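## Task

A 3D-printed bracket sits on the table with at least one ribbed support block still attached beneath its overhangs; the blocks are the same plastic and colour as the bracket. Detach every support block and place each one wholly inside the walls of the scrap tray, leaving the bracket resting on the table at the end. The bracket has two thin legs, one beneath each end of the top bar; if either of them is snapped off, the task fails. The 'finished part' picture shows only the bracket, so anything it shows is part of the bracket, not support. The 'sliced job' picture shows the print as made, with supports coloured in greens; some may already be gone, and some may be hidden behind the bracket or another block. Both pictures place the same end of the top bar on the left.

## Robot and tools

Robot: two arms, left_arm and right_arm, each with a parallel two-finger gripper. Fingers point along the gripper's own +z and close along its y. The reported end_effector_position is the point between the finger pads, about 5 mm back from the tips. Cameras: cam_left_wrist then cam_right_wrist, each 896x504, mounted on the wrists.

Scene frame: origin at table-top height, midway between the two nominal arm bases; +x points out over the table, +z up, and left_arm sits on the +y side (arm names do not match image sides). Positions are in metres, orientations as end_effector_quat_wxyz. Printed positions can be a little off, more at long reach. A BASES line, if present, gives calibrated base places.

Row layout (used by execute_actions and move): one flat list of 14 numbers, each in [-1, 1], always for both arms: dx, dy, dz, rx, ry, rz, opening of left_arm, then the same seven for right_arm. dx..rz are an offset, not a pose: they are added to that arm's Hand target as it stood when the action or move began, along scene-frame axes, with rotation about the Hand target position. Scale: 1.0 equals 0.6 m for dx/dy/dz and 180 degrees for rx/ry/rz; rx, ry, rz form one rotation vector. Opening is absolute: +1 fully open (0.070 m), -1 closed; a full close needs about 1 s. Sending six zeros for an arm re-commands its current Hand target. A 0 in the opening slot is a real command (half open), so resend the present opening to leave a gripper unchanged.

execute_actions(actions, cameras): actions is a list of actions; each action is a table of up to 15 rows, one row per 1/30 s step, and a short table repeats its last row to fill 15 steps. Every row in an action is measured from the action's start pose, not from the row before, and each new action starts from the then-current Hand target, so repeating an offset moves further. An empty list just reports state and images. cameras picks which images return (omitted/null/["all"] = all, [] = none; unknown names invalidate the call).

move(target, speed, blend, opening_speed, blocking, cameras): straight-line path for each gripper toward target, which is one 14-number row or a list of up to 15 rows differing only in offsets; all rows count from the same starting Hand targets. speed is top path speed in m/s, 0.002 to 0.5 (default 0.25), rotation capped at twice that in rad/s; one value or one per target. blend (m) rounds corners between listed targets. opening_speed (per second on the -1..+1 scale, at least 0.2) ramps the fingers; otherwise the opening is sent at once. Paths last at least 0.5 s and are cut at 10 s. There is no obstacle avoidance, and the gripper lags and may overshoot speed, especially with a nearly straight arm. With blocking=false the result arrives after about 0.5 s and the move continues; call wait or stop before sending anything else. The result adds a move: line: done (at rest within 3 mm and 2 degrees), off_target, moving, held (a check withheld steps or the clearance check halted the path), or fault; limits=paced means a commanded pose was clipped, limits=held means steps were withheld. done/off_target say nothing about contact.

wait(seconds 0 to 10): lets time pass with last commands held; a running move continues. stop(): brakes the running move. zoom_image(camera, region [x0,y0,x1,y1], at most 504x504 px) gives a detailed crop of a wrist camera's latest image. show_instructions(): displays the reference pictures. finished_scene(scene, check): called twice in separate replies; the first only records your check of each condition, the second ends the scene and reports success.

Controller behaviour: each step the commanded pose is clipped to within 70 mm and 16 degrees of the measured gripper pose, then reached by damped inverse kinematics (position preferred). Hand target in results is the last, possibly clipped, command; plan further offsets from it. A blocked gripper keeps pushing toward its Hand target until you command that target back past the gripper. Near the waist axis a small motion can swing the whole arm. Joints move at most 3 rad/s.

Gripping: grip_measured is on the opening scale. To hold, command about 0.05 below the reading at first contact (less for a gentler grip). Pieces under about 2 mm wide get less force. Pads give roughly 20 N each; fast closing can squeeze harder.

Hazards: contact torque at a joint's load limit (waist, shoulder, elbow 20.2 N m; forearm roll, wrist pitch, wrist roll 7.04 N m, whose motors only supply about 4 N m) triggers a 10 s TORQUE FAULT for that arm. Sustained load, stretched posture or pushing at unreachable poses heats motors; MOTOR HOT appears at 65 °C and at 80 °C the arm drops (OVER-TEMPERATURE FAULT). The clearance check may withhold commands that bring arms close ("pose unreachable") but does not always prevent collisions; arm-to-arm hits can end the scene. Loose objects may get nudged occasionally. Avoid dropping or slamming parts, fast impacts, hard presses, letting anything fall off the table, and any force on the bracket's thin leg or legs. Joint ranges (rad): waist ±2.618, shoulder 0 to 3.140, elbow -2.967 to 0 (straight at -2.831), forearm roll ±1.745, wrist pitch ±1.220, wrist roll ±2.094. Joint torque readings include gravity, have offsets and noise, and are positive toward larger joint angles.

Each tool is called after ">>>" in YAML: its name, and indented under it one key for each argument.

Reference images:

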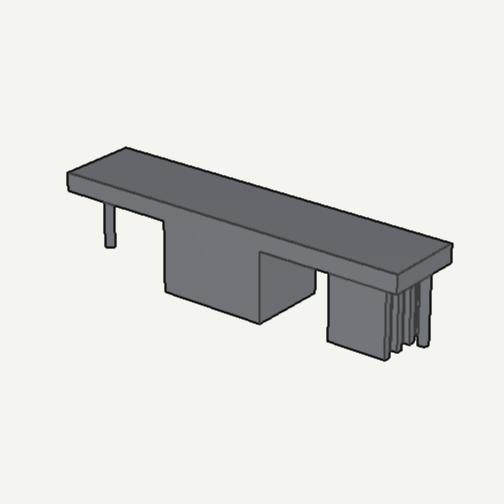

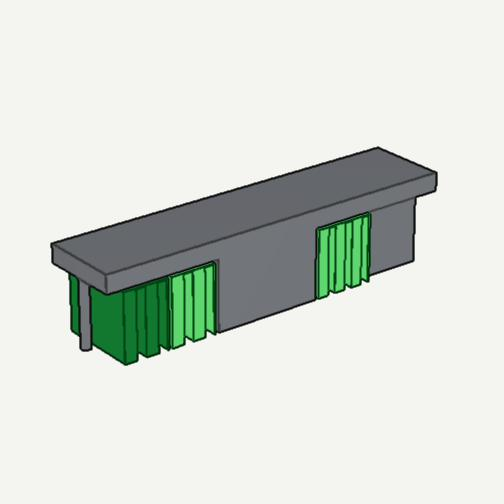

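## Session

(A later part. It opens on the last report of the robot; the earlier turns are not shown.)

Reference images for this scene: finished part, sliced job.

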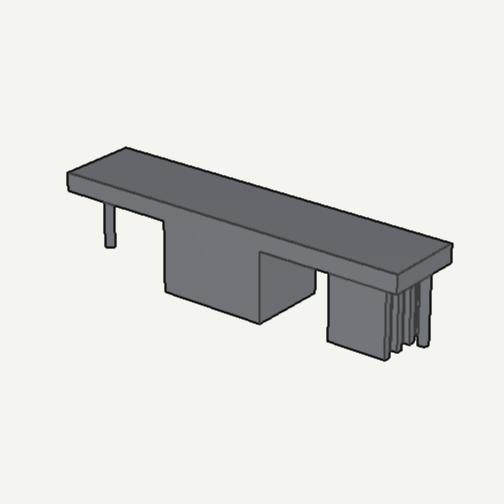

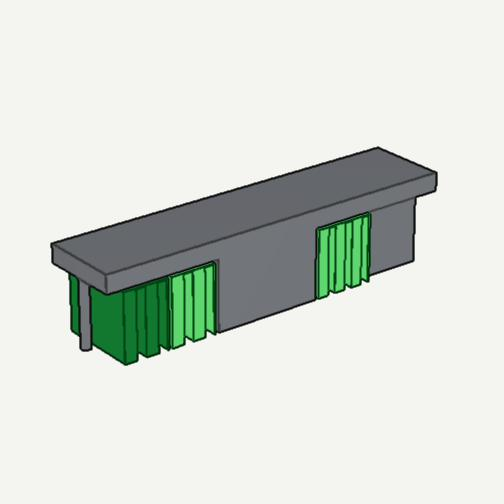

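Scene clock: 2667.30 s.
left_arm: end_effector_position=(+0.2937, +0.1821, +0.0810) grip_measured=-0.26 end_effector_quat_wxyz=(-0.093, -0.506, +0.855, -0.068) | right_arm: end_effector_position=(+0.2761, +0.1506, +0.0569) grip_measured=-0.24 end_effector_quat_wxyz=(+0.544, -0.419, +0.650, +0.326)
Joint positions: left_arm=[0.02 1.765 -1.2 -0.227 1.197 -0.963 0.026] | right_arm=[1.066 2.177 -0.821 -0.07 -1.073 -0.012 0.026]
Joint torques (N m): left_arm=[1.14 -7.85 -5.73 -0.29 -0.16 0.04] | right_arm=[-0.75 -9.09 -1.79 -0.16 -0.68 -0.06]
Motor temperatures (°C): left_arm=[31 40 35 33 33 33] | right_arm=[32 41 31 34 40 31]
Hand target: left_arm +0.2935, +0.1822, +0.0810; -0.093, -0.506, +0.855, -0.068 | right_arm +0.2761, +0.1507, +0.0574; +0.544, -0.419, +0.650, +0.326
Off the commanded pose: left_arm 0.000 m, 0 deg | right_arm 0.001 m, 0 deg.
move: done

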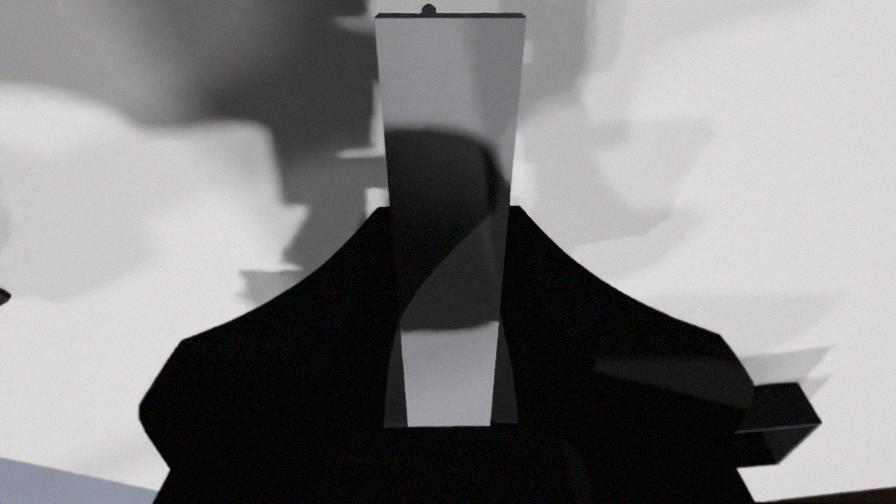

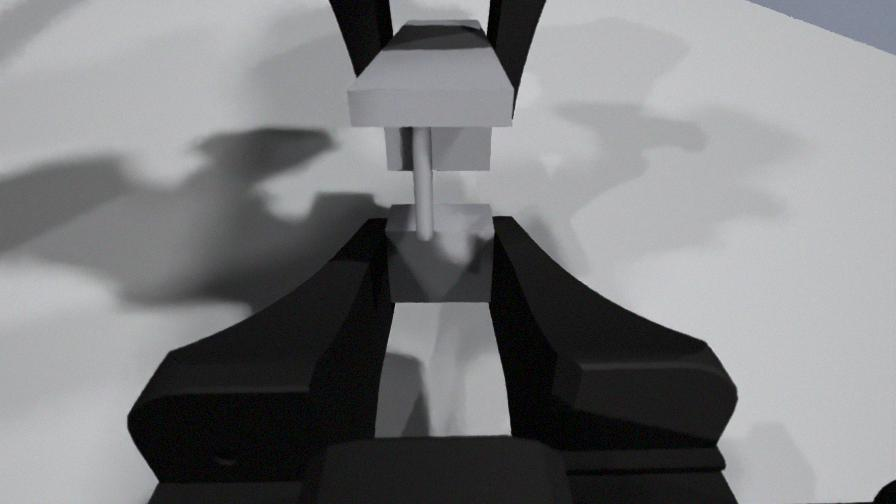

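>>> move:
  target:
    - [0,0,0,0,0,0,-0.35,-0.0312,-0.0632,0.0140,0,0,0,-0.35]
    - [0,0,0,0,0,0,-0.35,-0.0602,-0.1128,0.0660,-0.02609,0.02893,-0.01724,-0.35]
    - [0,0,0,0,0,0,-0.35,0.0515,-0.3545,0.1193,-0.0207,0.03209,-0.12822,-0.35]
    - [0,0,0,0,0,0,-0.35,-0.0352,-0.4345,0.1577,-0.12905,0.11143,-0.13043,-0.35]
    - [0,0,0,0,0,0,-0.35,0.0865,-0.5845,0.3277,-0.17337,0.20997,-0.23412,-0.35]
    - [0,0,0,0,0,0,-0.35,0.1102,-0.7007,0.0877,-0.40002,0.10326,0.00273,-0.35]
    - [0,0,0,0,0,0,-0.35,0.1102,-0.7007,0.0043,-0.407,0.16087,0.04367,-0.35]
  speed: [0.08,0.2,0.22,0.22,0.22,0.22,0.15]
  blend: [0.008,0.02,0.02,0.02,0.02,0.02,0]

Scene clock: 2715.20 s.
left_arm: end_effector_position=(+0.2937, +0.1821, +0.0810) grip_measured=-0.26 end_effector_quat_wxyz=(-0.093, -0.506, +0.855, -0.068) | right_arm: end_effector_position=(+0.3424, -0.2756, +0.0630) grip_measured=-0.24 end_effector_quat_wxyz=(-0.001, -0.604, +0.797, -0.008)
Joint positions: left_arm=[0.02 1.765 -1.2 -0.227 1.197 -0.963 0.026] | right_arm=[0.089 1.72 -1.085 -0.018 1.016 -1.215 0.026]
Joint torques (N m): left_arm=[1.11 -7.81 -5.69 -0.43 -0.15 0.05] | right_arm=[1 -8.13 -3.95 -0.11 0.04 0.12]
Motor temperatures (°C): left_arm=[31 41 36 33 33 33] | right_arm=[32 41 32 34 39 31]
Hand target: left_arm +0.2935, +0.1822, +0.0810; -0.093, -0.506, +0.855, -0.068 | right_arm +0.3425, -0.2755, +0.0638; +0.000, -0.604, +0.797, -0.009
Off the commanded pose: left_arm 0.000 m, 0 deg | right_arm 0.007 m, 1 deg.
move: off_target (right_arm)

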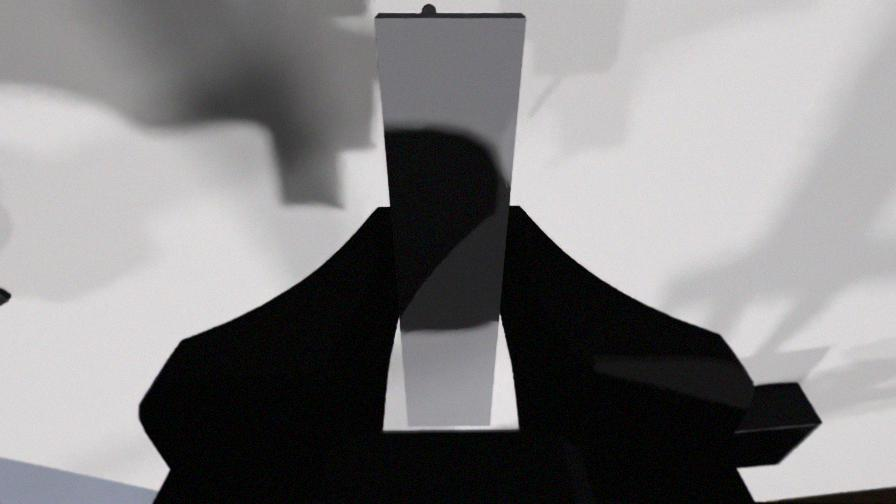

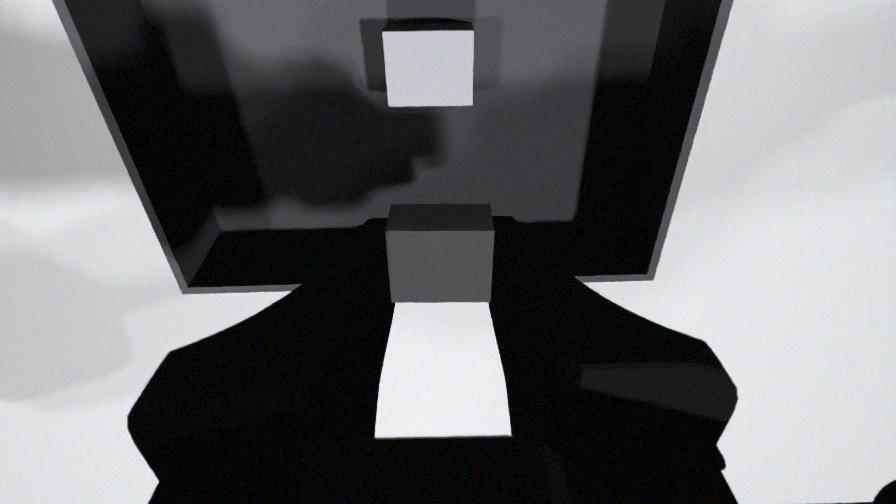

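>>> move:
  target:
    - [0,0,0,0,0,0,-0.35,-0.0005,0.0097,-0.0063,0.0045,0.0035,0.0038,-0.35]
    - [0,0,0,0,0,0,-0.35,-0.0005,0.0097,-0.0763,0.0045,0.0035,0.0038,-0.35]
    - [0,0,0,0,0,0,-0.35,-0.0005,0.0097,-0.0848,0.0045,0.0035,0.0038,-0.35]
  speed: [0.06,0.1,0.02]
  cameras: ["cam_right_wrist"]

Scene clock: 2729.77 s.
left_arm: end_effector_position=(+0.2937, +0.1821, +0.0810) grip_measured=-0.26 end_effector_quat_wxyz=(-0.093, -0.506, +0.855, -0.068) | right_arm: end_effector_position=(+0.3425, -0.2690, +0.0129) grip_measured=-0.24 end_effector_quat_wxyz=(+0.000, -0.609, +0.793, +0.000)
Joint positions: left_arm=[0.02 1.765 -1.2 -0.227 1.197 -0.963 0.026] | right_arm=[0.099 1.821 -0.995 0 0.832 -1.229 0.026]
Joint torques (N m): left_arm=[1.1 -7.81 -5.66 -0.41 -0.14 0.05] | right_arm=[0.68 -6.64 -2.43 0.2 -0.03 -0.08]
Motor temperatures (°C): left_arm=[31 42 36 33 33 33] | right_arm=[32 41 32 34 38 31]
Hand target: left_arm +0.2935, +0.1822, +0.0810; -0.093, -0.506, +0.855, -0.068 | right_arm +0.3422, -0.2689, +0.0126; +0.000, -0.609, +0.793, +0.000
Off the commanded pose: left_arm 0.000 m, 0 deg | right_arm 0.001 m, 0 deg.
move: done
Images, in order (width x height): cam_right_wrist 896x504.

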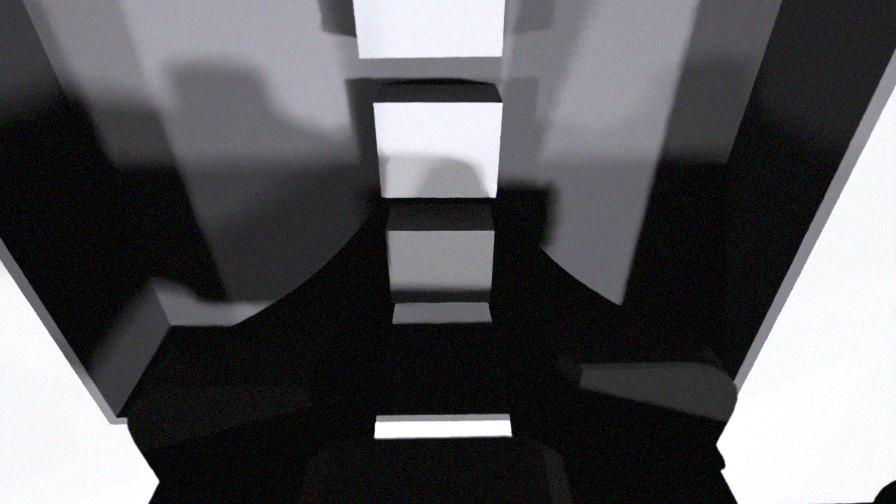

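>>> move:
  target: [0,0,0,0,0,0,-0.35,0,0,-0.0013,0,0,0,-0.35]
  speed: 0.01
  cameras: []

>>> move:
  target: [0,0,0,0,0,0,-0.35,0,0,-0.0012,0,0,0,-0.35]
  speed: 0.01
  cameras: ["cam_right_wrist"]

Scene clock: 2735.33 s.
left_arm: end_effector_position=(+0.2937, +0.1821, +0.0810) grip_measured=-0.26 end_effector_quat_wxyz=(-0.093, -0.506, +0.855, -0.068) | right_arm: end_effector_position=(+0.3429, -0.2690, +0.0126) grip_measured=-0.24 end_effector_quat_wxyz=(+0.001, -0.609, +0.793, -0.001)
Joint positions: left_arm=[0.02 1.765 -1.2 -0.227 1.197 -0.963 0.026] | right_arm=[0.099 1.821 -0.995 0 0.83 -1.229 0.026]
Joint torques (N m): left_arm=[1.1 -7.8 -5.64 -0.4 -0.13 0.06] | right_arm=[0.69 -6.36 -2.29 0.22 -0.15 -0.07]
Motor temperatures (°C): left_arm=[31 42 36 33 33 33] | right_arm=[32 40 32 34 38 31]
Hand target: left_arm +0.2935, +0.1822, +0.0810; -0.093, -0.506, +0.855, -0.068 | right_arm +0.3422, -0.2689, +0.0118; +0.000, -0.609, +0.793, +0.000
Off the commanded pose: left_arm 0.000 m, 0 deg | right_arm 0.001 m, 0 deg.
move: done
No camera images: "cameras" was empty.

Scene clock: 2736.03 s.
left_arm: end_effector_position=(+0.2937, +0.1821, +0.0810) grip_measured=-0.26 end_effector_quat_wxyz=(-0.093, -0.506, +0.855, -0.068) | right_arm: end_effector_position=(+0.3427, -0.2690, +0.0119) grip_measured=-0.24 end_effector_quat_wxyz=(+0.001, -0.609, +0.793, -0.001)
Joint positions: left_arm=[0.02 1.765 -1.2 -0.227 1.197 -0.963 0.026] | right_arm=[0.099 1.822 -0.994 0 0.827 -1.229 0.026]
Joint torques (N m): left_arm=[1.08 -7.8 -5.63 -0.4 -0.13 0.06] | right_arm=[0.68 -3.77 -1.08 0.23 -0.35 -0.06]
Motor temperatures (°C): left_arm=[31 42 36 33 33 33] | right_arm=[32 40 32 34 38 31]
Hand target: left_arm +0.2935, +0.1822, +0.0810; -0.093, -0.506, +0.855, -0.068 | right_arm +0.3422, -0.2689, +0.0111; +0.000, -0.609, +0.793, +0.000
Off the commanded pose: left_arm 0.000 m, 0 deg | right_arm 0.001 m, 0 deg.
move: done
Images, in order (width x height): cam_right_wrist 896x504.

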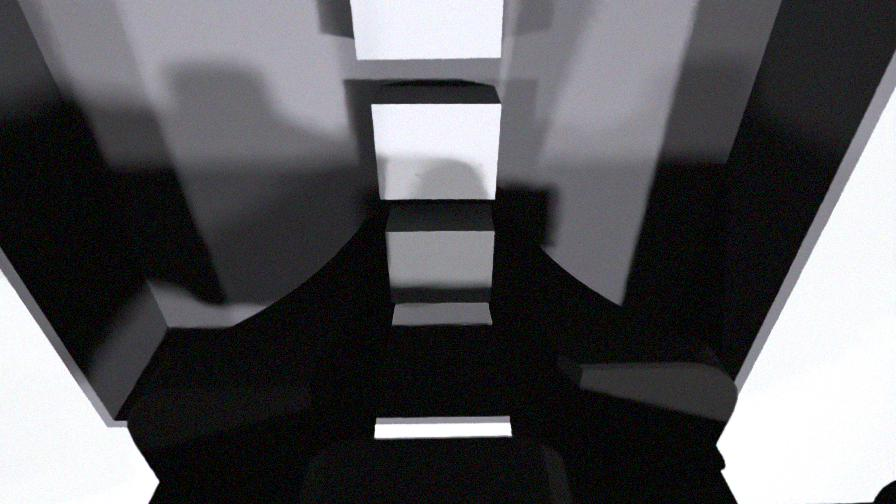

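>>> move:
  target: [0,0,0,0,0,0,-0.35,0,0,0,0,0,0,0.1]
  opening_speed: 0.3
  cameras: ["cam_right_wrist"]

Scene clock: 2742.87 s.
left_arm: end_effector_position=(+0.2937, +0.1821, +0.0810) grip_measured=-0.26 end_effector_quat_wxyz=(-0.093, -0.506, +0.855, -0.068) | right_arm: end_effector_position=(+0.3418, -0.2688, +0.0101) grip_measured=+0.10 end_effector_quat_wxyz=(-0.001, -0.610, +0.793, +0.001)
Joint positions: left_arm=[0.02 1.765 -1.2 -0.227 1.197 -0.963 0.026] | right_arm=[0.1 1.827 -0.991 0 0.825 -1.229 0.038]
Joint torques (N m): left_arm=[1.07 -7.78 -5.62 -0.38 -0.12 0.06] | right_arm=[-0.79 -7.81 -3.91 0.25 0.09 0.05]
Motor temperatures (°C): left_arm=[31 42 36 33 33 33] | right_arm=[32 39 31 34 38 31]
Hand target: left_arm +0.2935, +0.1822, +0.0810; -0.093, -0.506, +0.855, -0.068 | right_arm +0.3422, -0.2689, +0.0111; +0.000, -0.609, +0.793, +0.000
Off the commanded pose: left_arm 0.000 m, 0 deg | right_arm 0.001 m, 0 deg.
move: done
Images, in order (width x height): cam_right_wrist 896x504.

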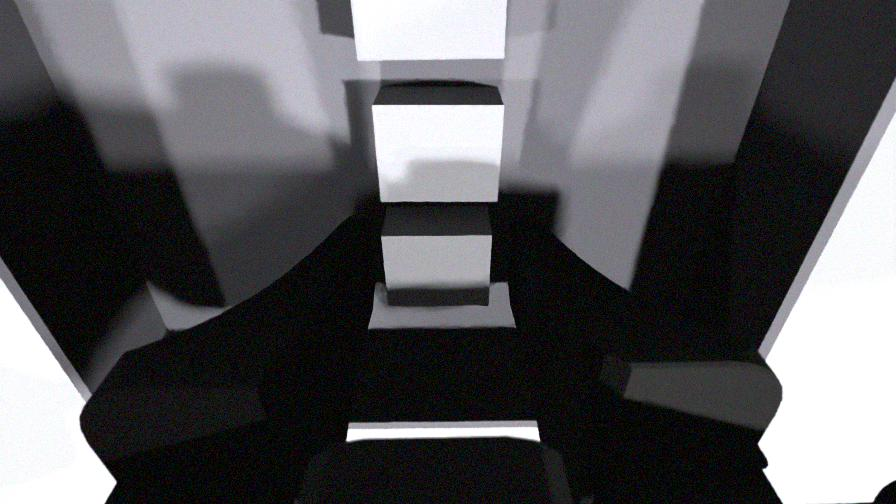

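>>> zoom_image:
  camera: "cam_right_wrist"
  region: [250, 0, 650, 330]

>>> move:
  target: [0,0,0,0,0,0,-0.35,0,0,0.0983,0,0,0,0.1]
  speed: 0.1

>>> zoom_image:
  camera: "cam_left_wrist"
  region: [340, 0, 560, 220]

Scaled by 1.260 from the camera's 896x504 image, which has a finer 1280x720 frame.

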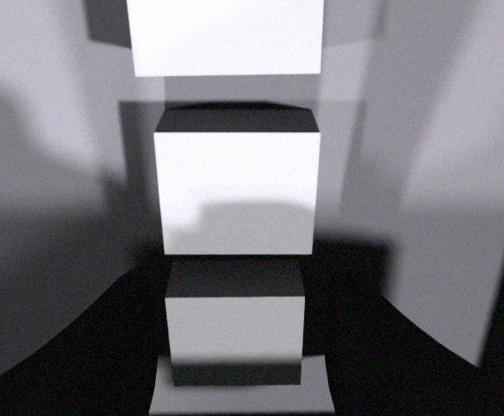

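Scene clock: 2772.97 s.
left_arm: end_effector_position=(+0.2937, +0.1821, +0.0810) grip_measured=-0.26 end_effector_quat_wxyz=(-0.093, -0.506, +0.855, -0.068) | right_arm: end_effector_position=(+0.3426, -0.2695, +0.0713) grip_measured=+0.10 end_effector_quat_wxyz=(+0.001, -0.609, +0.793, -0.001)
Joint positions: left_arm=[0.02 1.765 -1.2 -0.227 1.197 -0.963 0.026] | right_arm=[0.098 1.712 -1.112 -0.001 1.055 -1.228 0.039]
Joint torques (N m): left_arm=[1.06 -7.77 -5.6 -0.37 -0.11 0.06] | right_arm=[-0.79 -6.24 -2.46 -0.1 -0.14 0.13]
Motor temperatures (°C): left_arm=[31 42 36 33 33 33] | right_arm=[32 40 32 34 37 31]
Hand target: left_arm +0.2935, +0.1822, +0.0810; -0.093, -0.506, +0.855, -0.068 | right_arm +0.3421, -0.2696, +0.0704; +0.000, -0.609, +0.793, +0.000
Off the commanded pose: left_arm 0.000 m, 0 deg | right_arm 0.002 m, 0 deg.
move: done

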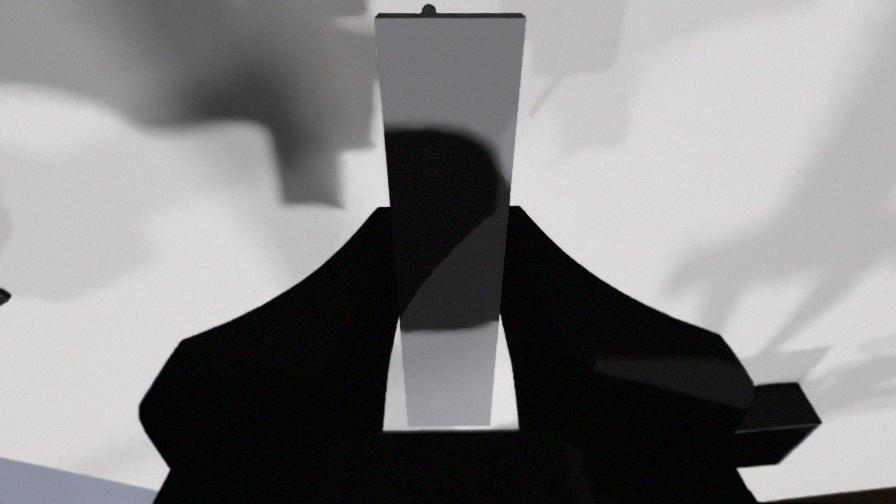

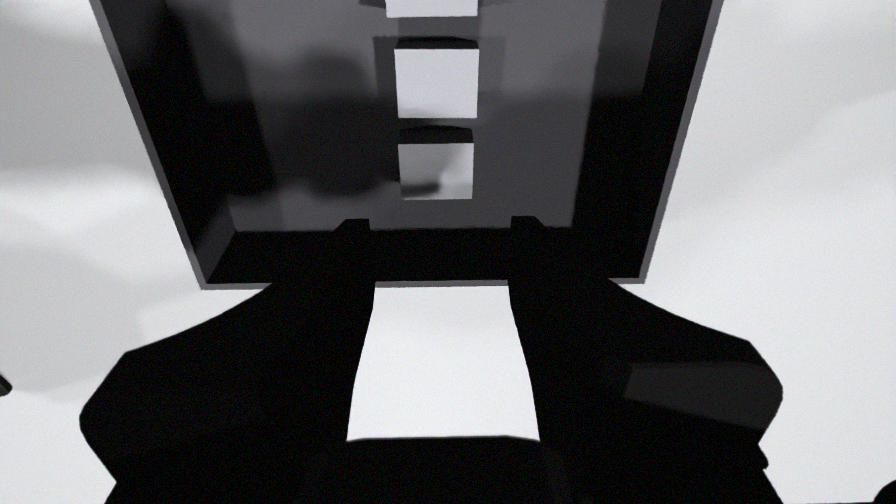

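Scaled by 2.291 from the camera's 896x504 image, which has a finer 1280x720 frame.

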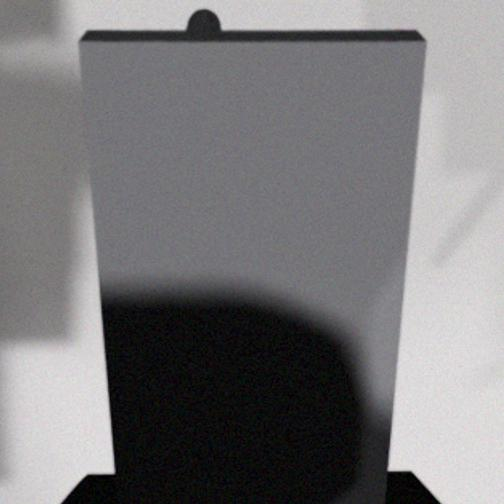

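>>> move:
  target:
    - [0.0033,-0.002,0.0067,0.0376,-0.06984,-0.42573,-0.35,0,0,0,0,0,0,0.1]
    - [0.0072,-0.0043,-0.035,-0.0179,-0.0996,-0.8505,-0.35,0,0,0,0,0,0,0.1]
    - [0.0072,-0.0043,-0.085,-0.0179,-0.0996,-0.8505,-0.35,0,0,0,0,0,0,0.1]
  speed: [0.25,0.25,0.1]
  blend: [0.01,0.005,0]

Scene clock: 2799.03 s.
left_arm: end_effector_position=(+0.2982, +0.1799, +0.0294) grip_measured=-0.26 end_effector_quat_wxyz=(-0.003, +0.724, +0.690, +0.000) | right_arm: end_effector_position=(+0.3422, -0.2695, +0.0706) grip_measured=+0.10 end_effector_quat_wxyz=(+0.000, -0.609, +0.793, +0.000)
Joint positions: left_arm=[-0.139 1.805 -1.052 0.005 0.909 1.468 0.026] | right_arm=[0.098 1.713 -1.11 -0.001 1.055 -1.228 0.038]
Joint torques (N m): left_arm=[0 -7.85 -5.41 -0.31 -0.08 0.18] | right_arm=[-0.8 -5.92 -2.68 -0.06 -0.14 0.12]
Motor temperatures (°C): left_arm=[31 41 36 33 33 33] | right_arm=[32 39 32 34 37 31]
Hand target: left_arm +0.2989, +0.1796, +0.0303; -0.002, +0.724, +0.690, +0.001 | right_arm +0.3422, -0.2696, +0.0704; +0.000, -0.609, +0.793, +0.000
Off the commanded pose: left_arm 0.001 m, 0 deg | right_arm 0.000 m, 0 deg.
move: done

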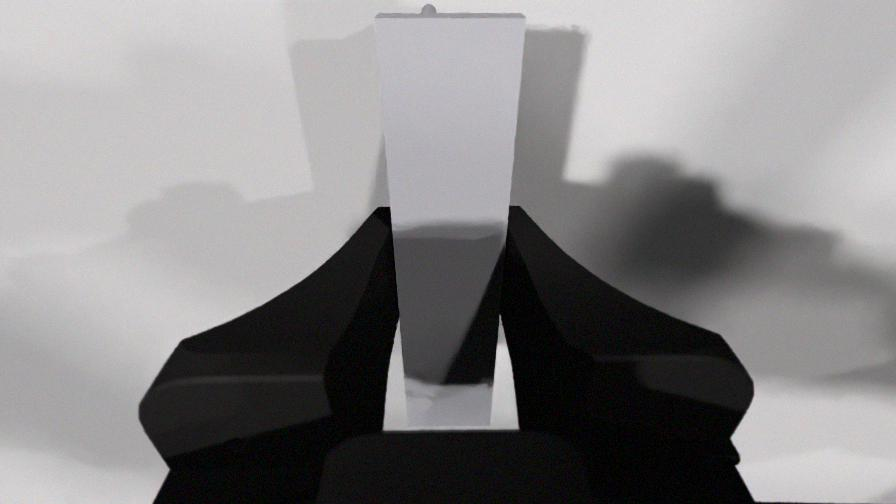

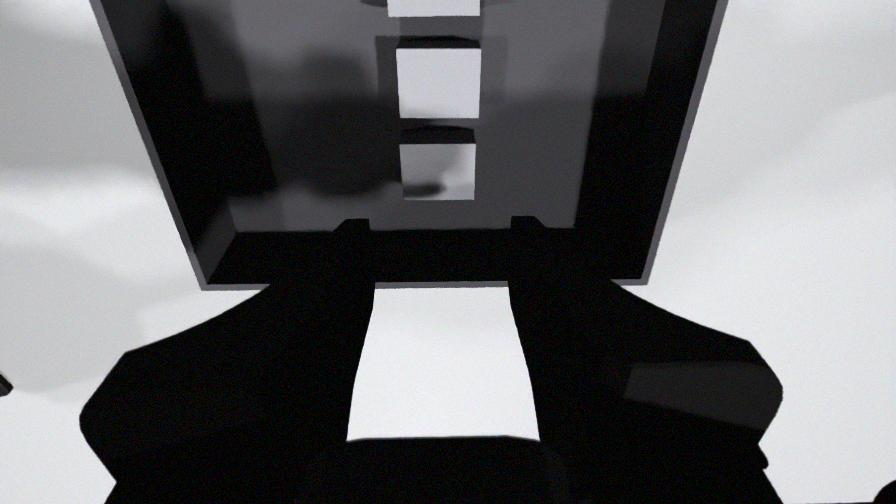

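>>> move:
  target: [-0.0018,0,-0.0230,-0.0014,-0.0004,0,-0.35,0,0,0,0,0,0,0.1]
  speed: 0.04

>>> zoom_image:
  camera: "cam_left_wrist"
  region: [280, 0, 620, 220]

Scene clock: 2805.80 s.
left_arm: end_effector_position=(+0.2979, +0.1792, +0.0164) grip_measured=-0.26 end_effector_quat_wxyz=(+0.001, +0.724, +0.690, +0.000) | right_arm: end_effector_position=(+0.3422, -0.2695, +0.0706) grip_measured=+0.10 end_effector_quat_wxyz=(+0.000, -0.609, +0.793, +0.000)
Joint positions: left_arm=[-0.138 1.828 -1.024 -0.001 0.853 1.474 0.026] | right_arm=[0.098 1.713 -1.11 -0.001 1.055 -1.228 0.038]
Joint torques (N m): left_arm=[1.12 -6.27 -4.58 -0.29 -0.09 0.15] | right_arm=[-0.79 -5.96 -2.68 -0.04 -0.13 0.13]
Motor temperatures (°C): left_arm=[31 42 36 33 33 33] | right_arm=[32 39 32 34 37 31]
Hand target: left_arm +0.2979, +0.1793, +0.0165; +0.001, +0.724, +0.690, +0.000 | right_arm +0.3422, -0.2696, +0.0704; +0.000, -0.609, +0.793, +0.000
Off the commanded pose: left_arm 0.000 m, 0 deg | right_arm 0.000 m, 0 deg.
move: done

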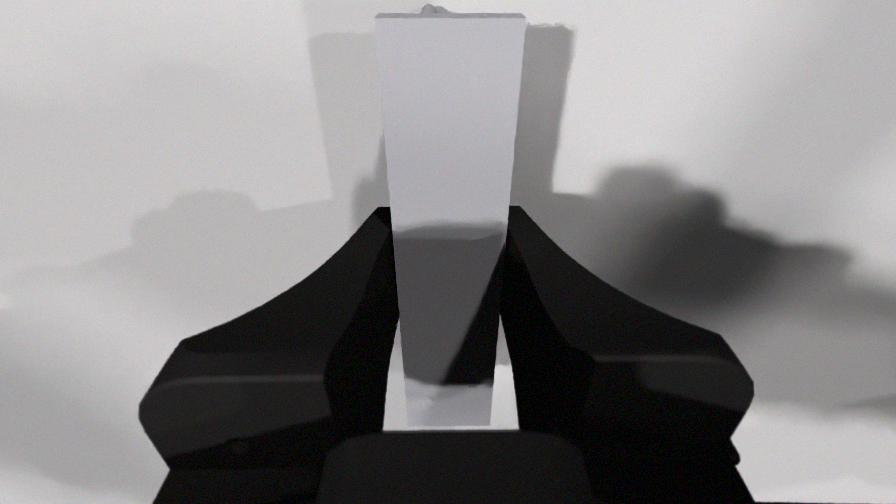

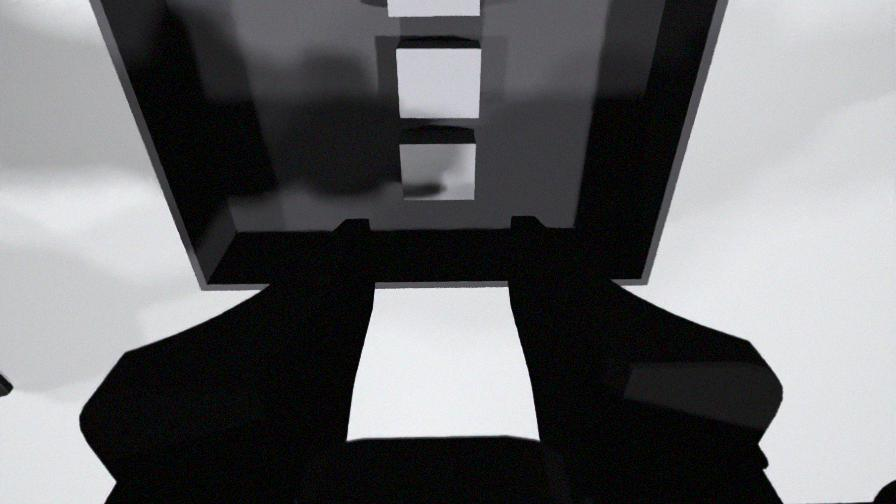

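Scaled by 1.482 from the camera's 896x504 image, which has a finer 1280x720 frame.

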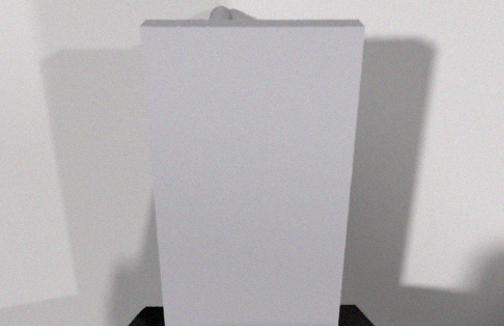

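>>> move:
  target: [0,0.0005,-0.0048,-0.0006,0,0,-0.35,0,0,0,0,0,0,0.1]
  speed: 0.02
  cameras: ["cam_left_wrist"]

>>> zoom_image:
  camera: "cam_left_wrist"
  region: [340, 0, 560, 120]

Scene clock: 2811.33 s.
left_arm: end_effector_position=(+0.2981, +0.1793, +0.0138) grip_measured=-0.26 end_effector_quat_wxyz=(+0.002, +0.724, +0.690, -0.001) | right_arm: end_effector_position=(+0.3422, -0.2695, +0.0706) grip_measured=+0.10 end_effector_quat_wxyz=(+0.000, -0.609, +0.793, +0.000)
Joint positions: left_arm=[-0.136 1.833 -1.02 -0.004 0.843 1.478 0.026] | right_arm=[0.098 1.713 -1.11 -0.001 1.055 -1.228 0.038]
Joint torques (N m): left_arm=[1.13 -5.55 -3.93 -0.31 -0.2 0.16] | right_arm=[-0.79 -5.95 -2.7 -0.01 -0.13 0.12]
Motor temperatures (°C): left_arm=[31 42 36 33 33 33] | right_arm=[32 38 32 34 37 31]
Hand target: left_arm +0.2979, +0.1795, +0.0136; +0.001, +0.724, +0.690, -0.001 | right_arm +0.3422, -0.2696, +0.0704; +0.000, -0.609, +0.793, +0.000
Off the commanded pose: left_arm 0.000 m, 0 deg | right_arm 0.000 m, 0 deg.
move: done
Images, in order (width x height): cam_left_wrist 896x504.

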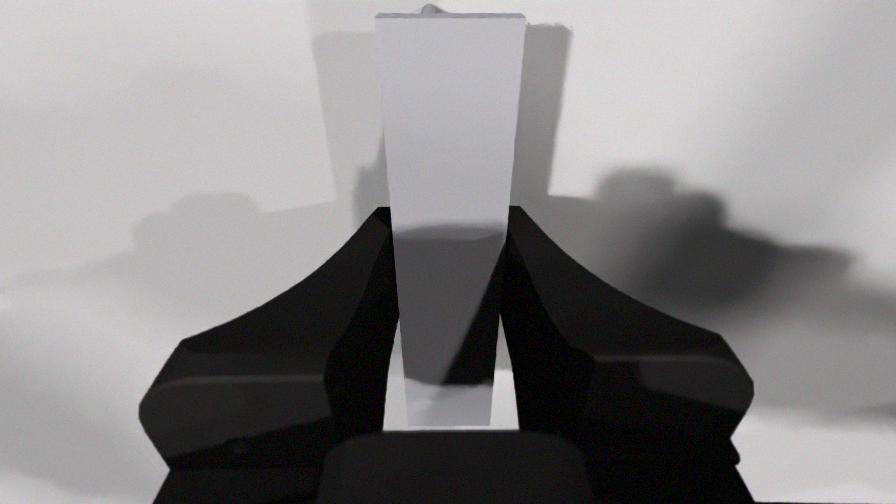

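Scaled by 2.291 from the camera's 896x504 image, which has a finer 1280x720 frame.

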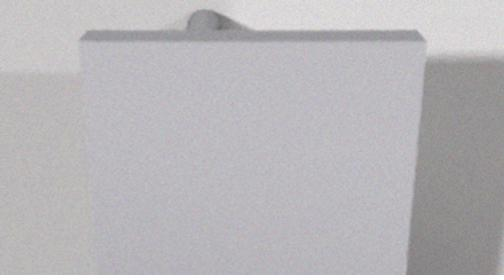

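>>> move:
  target: [-0.0003,0.0002,-0.0010,-0.0006,0,0,-0.31,0,0,0,0,0,0,0.1]
  speed: 0.01
  cameras: []

>>> zoom_image:
  camera: "cam_left_wrist"
  region: [340, 0, 560, 120]

Scene clock: 2815.83 s.
left_arm: end_effector_position=(+0.2981, +0.1794, +0.0135) grip_measured=-0.26 end_effector_quat_wxyz=(+0.003, +0.724, +0.690, -0.001) | right_arm: end_effector_position=(+0.3422, -0.2695, +0.0706) grip_measured=+0.10 end_effector_quat_wxyz=(+0.000, -0.609, +0.793, +0.000)
Joint positions: left_arm=[-0.135 1.833 -1.018 -0.007 0.84 1.481 0.026] | right_arm=[0.098 1.713 -1.11 -0.001 1.055 -1.228 0.039]
Joint torques (N m): left_arm=[1.18 -5.31 -3.68 -0.28 -0.32 0.17] | right_arm=[-0.79 -5.96 -2.73 0.02 -0.12 0.12]
Motor temperatures (°C): left_arm=[31 41 35 33 33 33] | right_arm=[32 38 31 34 36 31]
Hand target: left_arm +0.2977, +0.1796, +0.0130; +0.002, +0.724, +0.690, -0.002 | right_arm +0.3422, -0.2696, +0.0704; +0.000, -0.609, +0.793, +0.000
Off the commanded pose: left_arm 0.001 m, 0 deg | right_arm 0.000 m, 0 deg.
move: done
No camera images: "cameras" was empty.

Scaled by 2.291 from the camera's 896x504 image, which has a finer 1280x720 frame.

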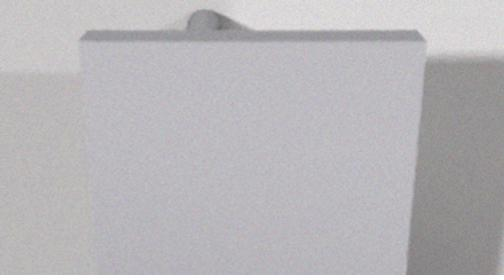

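>>> move:
  target: [0.0002,-0.0002,-0.0013,-0.0012,0,0.0006,-0.30,0,0,0,0,0,0,0.1]
  speed: 0.01
  cameras: []

>>> zoom_image:
  camera: "cam_left_wrist"
  region: [340, 0, 560, 120]

Scene clock: 2825.17 s.
left_arm: end_effector_position=(+0.2983, +0.1796, +0.0130) grip_measured=-0.26 end_effector_quat_wxyz=(+0.004, +0.724, +0.690, -0.002) | right_arm: end_effector_position=(+0.3422, -0.2695, +0.0706) grip_measured=+0.10 end_effector_quat_wxyz=(+0.000, -0.609, +0.793, +0.000)
Joint positions: left_arm=[-0.132 1.834 -1.017 -0.011 0.837 1.486 0.026] | right_arm=[0.098 1.713 -1.11 -0.001 1.055 -1.228 0.038]
Joint torques (N m): left_arm=[0.83 -1.81 -2.1 -0.45 -0.83 0.16] | right_arm=[-0.75 -5.98 -2.73 0.07 -0.11 0.12]
Motor temperatures (°C): left_arm=[31 41 35 33 33 33] | right_arm=[32 38 31 34 36 31]
Hand target: left_arm +0.2978, +0.1795, +0.0122; +0.003, +0.723, +0.690, -0.003 | right_arm +0.3422, -0.2696, +0.0704; +0.000, -0.609, +0.793, +0.000
Off the commanded pose: left_arm 0.001 m, 0 deg | right_arm 0.000 m, 0 deg.
move: done
No camera images: "cameras" was empty.

Scaled by 2.291 from the camera's 896x504 image, which has a finer 1280x720 frame.

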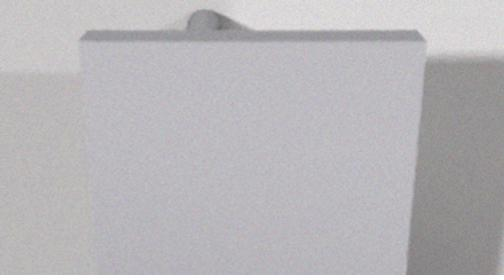

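>>> move:
  target: [-0.0003,0.0002,0.0013,0.0023,0.0004,0,-0.32,0,0,0,0,0,0,0.1]
  speed: 0.02
  cameras: []

>>> zoom_image:
  camera: "cam_left_wrist"
  region: [340, 0, 560, 120]

Scene clock: 2837.57 s.
left_arm: end_effector_position=(+0.2971, +0.1798, +0.0125) grip_measured=-0.26 end_effector_quat_wxyz=(+0.000, +0.723, +0.691, -0.002) | right_arm: end_effector_position=(+0.3422, -0.2695, +0.0706) grip_measured=+0.10 end_effector_quat_wxyz=(+0.000, -0.609, +0.793, +0.000)
Joint positions: left_arm=[-0.136 1.836 -1.017 -0.003 0.842 1.475 0.026] | right_arm=[0.098 1.713 -1.11 -0.001 1.055 -1.228 0.039]
Joint torques (N m): left_arm=[-0.67 -1.5 -1.64 -0.01 0.32 0.09] | right_arm=[-0.76 -6 -2.77 0.14 -0.1 0.11]
Motor temperatures (°C): left_arm=[31 39 35 33 33 33] | right_arm=[32 38 31 34 36 31]
Hand target: left_arm +0.2977, +0.1796, +0.0130; +0.000, +0.723, +0.691, -0.001 | right_arm +0.3422, -0.2696, +0.0704; +0.000, -0.609, +0.793, +0.000
Off the commanded pose: left_arm 0.001 m, 0 deg | right_arm 0.000 m, 0 deg.
move: done
No camera images: "cameras" was empty.

Scaled by 2.291 from the camera's 896x504 image, which has a finer 1280x720 frame.

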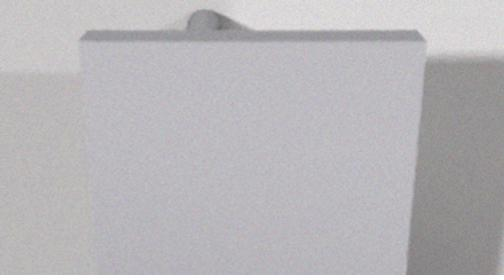

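>>> move:
  target: [0,0,0,0,0,0,-0.20,0,0,0,0,0,0,0.1]
  opening_speed: 0.2
  cameras: ["cam_left_wrist"]

>>> zoom_image:
  camera: "cam_left_wrist"
  region: [340, 0, 560, 120]

Scene clock: 2843.00 s.
left_arm: end_effector_position=(+0.2974, +0.1798, +0.0127) grip_measured=-0.20 end_effector_quat_wxyz=(+0.000, +0.723, +0.691, -0.001) | right_arm: end_effector_position=(+0.3422, -0.2695, +0.0706) grip_measured=+0.10 end_effector_quat_wxyz=(+0.000, -0.609, +0.793, +0.000)
Joint positions: left_arm=[-0.136 1.836 -1.018 -0.003 0.842 1.475 0.028] | right_arm=[0.098 1.713 -1.11 -0.001 1.055 -1.228 0.038]
Joint torques (N m): left_arm=[1.15 -7.71 -5.06 -0.14 -0.09 0.03] | right_arm=[-0.73 -6 -2.8 0.17 -0.09 0.11]
Motor temperatures (°C): left_arm=[31 40 35 33 33 33] | right_arm=[32 38 31 34 36 31]
Hand target: left_arm +0.2977, +0.1796, +0.0130; +0.000, +0.723, +0.691, -0.001 | right_arm +0.3422, -0.2696, +0.0704; +0.000, -0.609, +0.793, +0.000
Off the commanded pose: left_arm 0.000 m, 0 deg | right_arm 0.000 m, 0 deg.
move: done
Images, in order (width x height): cam_left_wrist 896x504.

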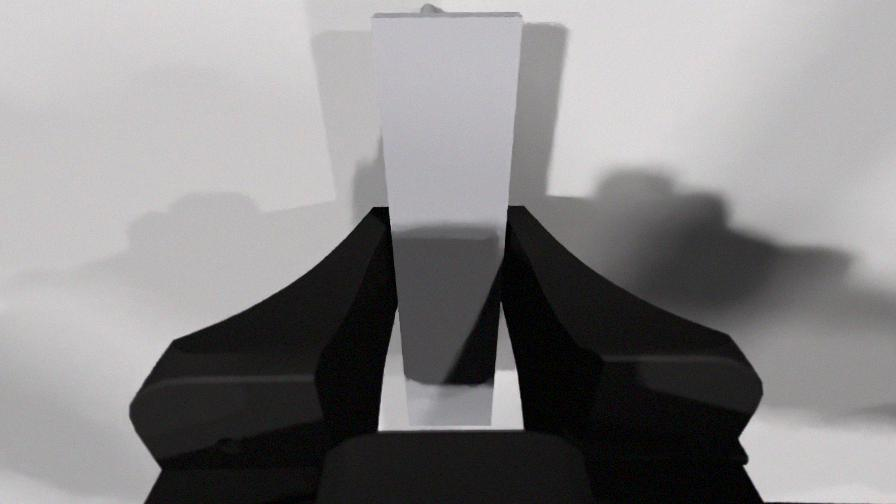

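Scaled by 2.291 from the camera's 896x504 image, which has a finer 1280x720 frame.

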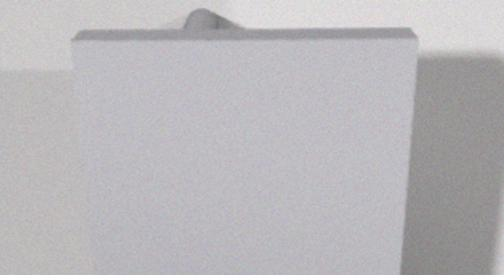

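>>> move:
  target: [0,0,0,0,0,0,0.2,0,0,0,0,0,0,0.1]
  opening_speed: 0.5
  cameras: ["cam_left_wrist"]

>>> move:
  target: [0,0,0.1167,0,0,0,0.2,0,0,0,0,0,0,0.1]
  speed: 0.08

>>> zoom_image:
  camera: "cam_left_wrist"
  region: [280, 100, 620, 440]

Scene clock: 2850.67 s.
left_arm: end_effector_position=(+0.2974, +0.1798, +0.0127) grip_measured=+0.20 end_effector_quat_wxyz=(+0.000, +0.723, +0.691, -0.001) | right_arm: end_effector_position=(+0.3422, -0.2695, +0.0706) grip_measured=+0.10 end_effector_quat_wxyz=(+0.000, -0.609, +0.793, +0.000)
Joint positions: left_arm=[-0.136 1.836 -1.018 -0.003 0.842 1.475 0.042] | right_arm=[0.098 1.713 -1.11 -0.001 1.055 -1.228 0.038]
Joint torques (N m): left_arm=[1.14 -5.55 -3.88 -0.04 -0.14 0.05] | right_arm=[-0.74 -6 -2.82 0.21 -0.09 0.11]
Motor temperatures (°C): left_arm=[31 40 35 33 33 33] | right_arm=[32 38 31 34 36 31]
Hand target: left_arm +0.2977, +0.1796, +0.0130; +0.000, +0.723, +0.691, -0.001 | right_arm +0.3422, -0.2696, +0.0704; +0.000, -0.609, +0.793, +0.000
Off the commanded pose: left_arm 0.000 m, 0 deg | right_arm 0.000 m, 0 deg.
move: done
Images, in order (width x height): cam_left_wrist 896x504.

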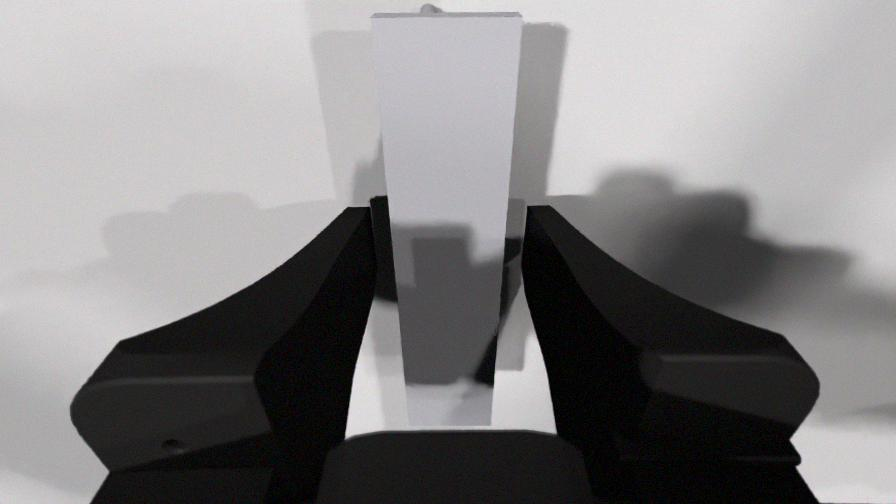

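Scene clock: 2851.83 s.
left_arm: end_effector_position=(+0.2975, +0.1805, +0.0837) grip_measured=+0.20 end_effector_quat_wxyz=(+0.001, +0.723, +0.691, +0.000) | right_arm: end_effector_position=(+0.3422, -0.2695, +0.0706) grip_measured=+0.10 end_effector_quat_wxyz=(+0.000, -0.609, +0.793, +0.000)
Joint positions: left_arm=[-0.135 1.71 -1.162 0 1.108 1.473 0.042] | right_arm=[0.098 1.713 -1.11 -0.001 1.055 -1.228 0.038]
Joint torques (N m): left_arm=[1.12 -5.69 -4.51 -0.06 -0.25 0.03] | right_arm=[-0.75 -6.01 -2.81 0.21 -0.09 0.11]
Motor temperatures (°C): left_arm=[31 40 35 33 33 33] | right_arm=[32 38 31 34 36 31]
Hand target: left_arm +0.2971, +0.1808, +0.0830; +0.000, +0.722, +0.692, +0.000 | right_arm +0.3422, -0.2696, +0.0704; +0.000, -0.609, +0.793, +0.000
Off the commanded pose: left_arm 0.001 m, 0 deg | right_arm 0.000 m, 0 deg.
move: done

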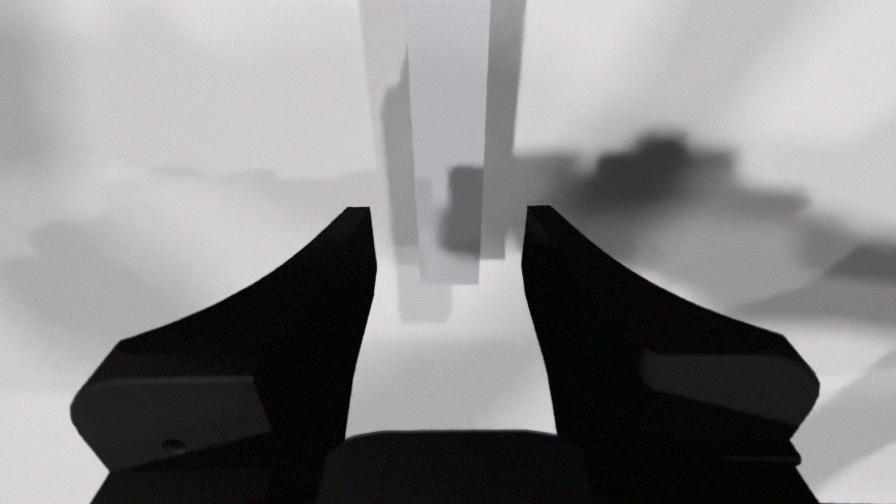

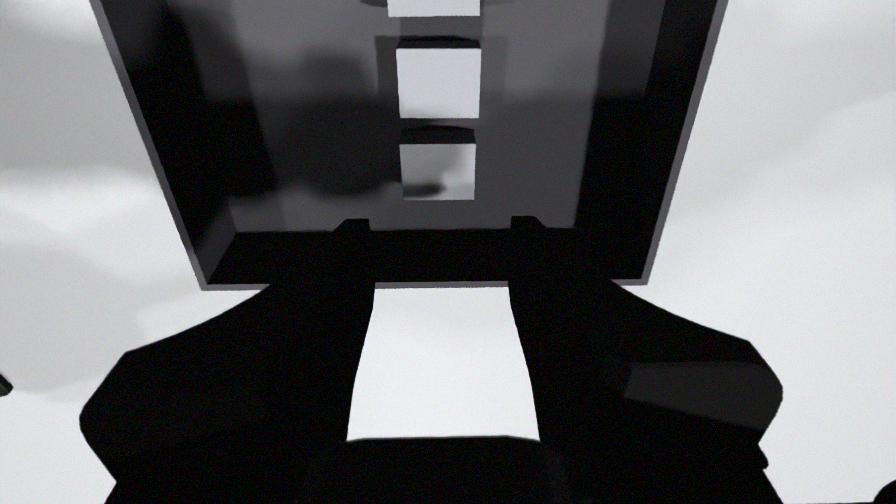

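Scaled by 1.482 from the camera's 896x504 image, which has a finer 1280x720 frame.

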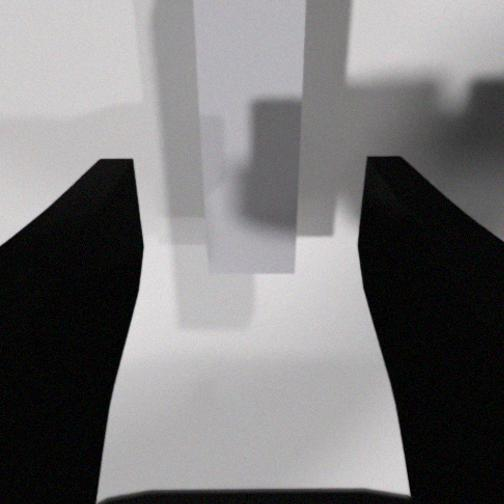

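>>> move:
  target: [0.1298,-0.0013,0.0083,0,0,0.5135,1,0,0,0,0,0,0,0.1]
  speed: 0.25
  cameras: ["cam_left_wrist"]

>>> zoom_image:
  camera: "cam_left_wrist"
  region: [300, 180, 600, 400]

Scene clock: 2914.23 s.
left_arm: end_effector_position=(+0.3749, +0.1813, +0.0884) grip_measured=+1.00 end_effector_quat_wxyz=(+0.006, -0.001, +1.000, -0.001) | right_arm: end_effector_position=(+0.3422, -0.2695, +0.0706) grip_measured=+0.10 end_effector_quat_wxyz=(+0.000, -0.609, +0.793, +0.000)
Joint positions: left_arm=[-0.104 1.955 -1.539 -0.001 1.23 -0.112 0.07] | right_arm=[0.098 1.713 -1.11 -0.001 1.055 -1.228 0.039]
Joint torques (N m): left_arm=[0.82 -7.49 -5.42 0.03 -0.19 0.15] | right_arm=[-0.73 -6.03 -2.84 0.22 -0.08 0.11]
Motor temperatures (°C): left_arm=[31 39 35 33 33 33] | right_arm=[32 38 31 34 36 31]
Hand target: left_arm +0.3749, +0.1815, +0.0887; +0.000, +0.000, +1.000, +0.000 | right_arm +0.3422, -0.2696, +0.0704; +0.000, -0.609, +0.793, +0.000
Off the commanded pose: left_arm 0.001 m, 1 deg | right_arm 0.000 m, 0 deg.
joint sent to its limit (left arm) — joint 5 (wrist pitch), upper limit. The joint targets still meet the commanded pose.
move: done
Images, in order (width x height): cam_left_wrist 896x504.

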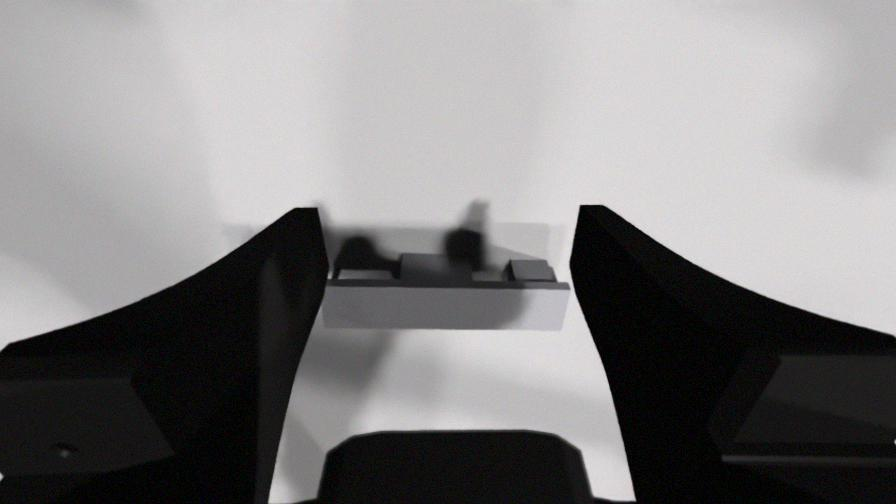

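Scaled by 1.680 from the camera's 896x504 image, which has a finer 1280x720 frame.

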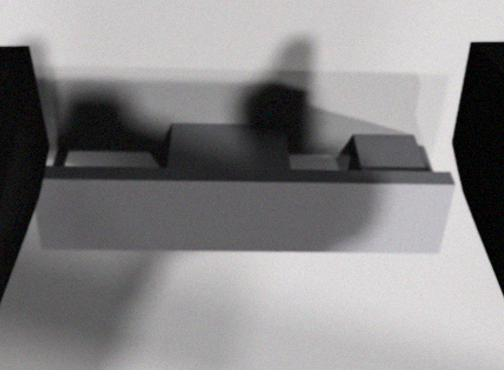

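>>> zoom_image:
  camera: "cam_left_wrist"
  region: [310, 230, 450, 340]

>>> zoom_image:
  camera: "cam_left_wrist"
  region: [450, 230, 590, 340]

Scaled by 3.600 from the camera's 896x504 image, which has a finer 1280x720 frame.

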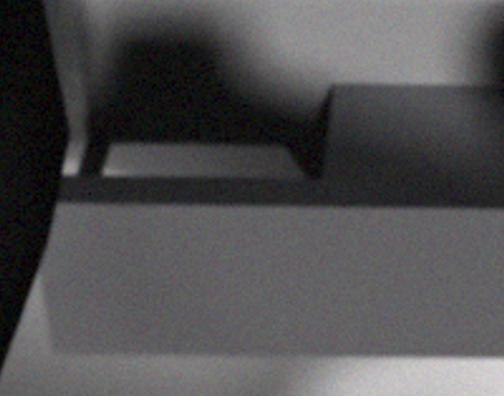

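Scaled by 3.600 from the camera's 896x504 image, which has a finer 1280x720 frame.

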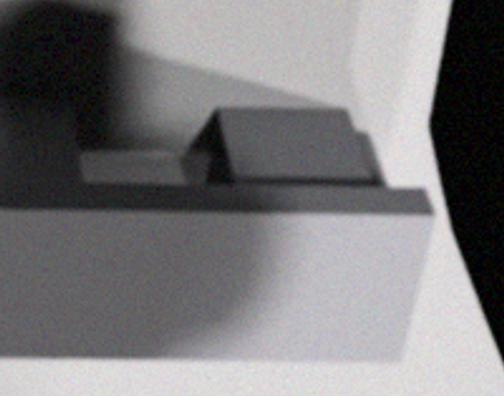

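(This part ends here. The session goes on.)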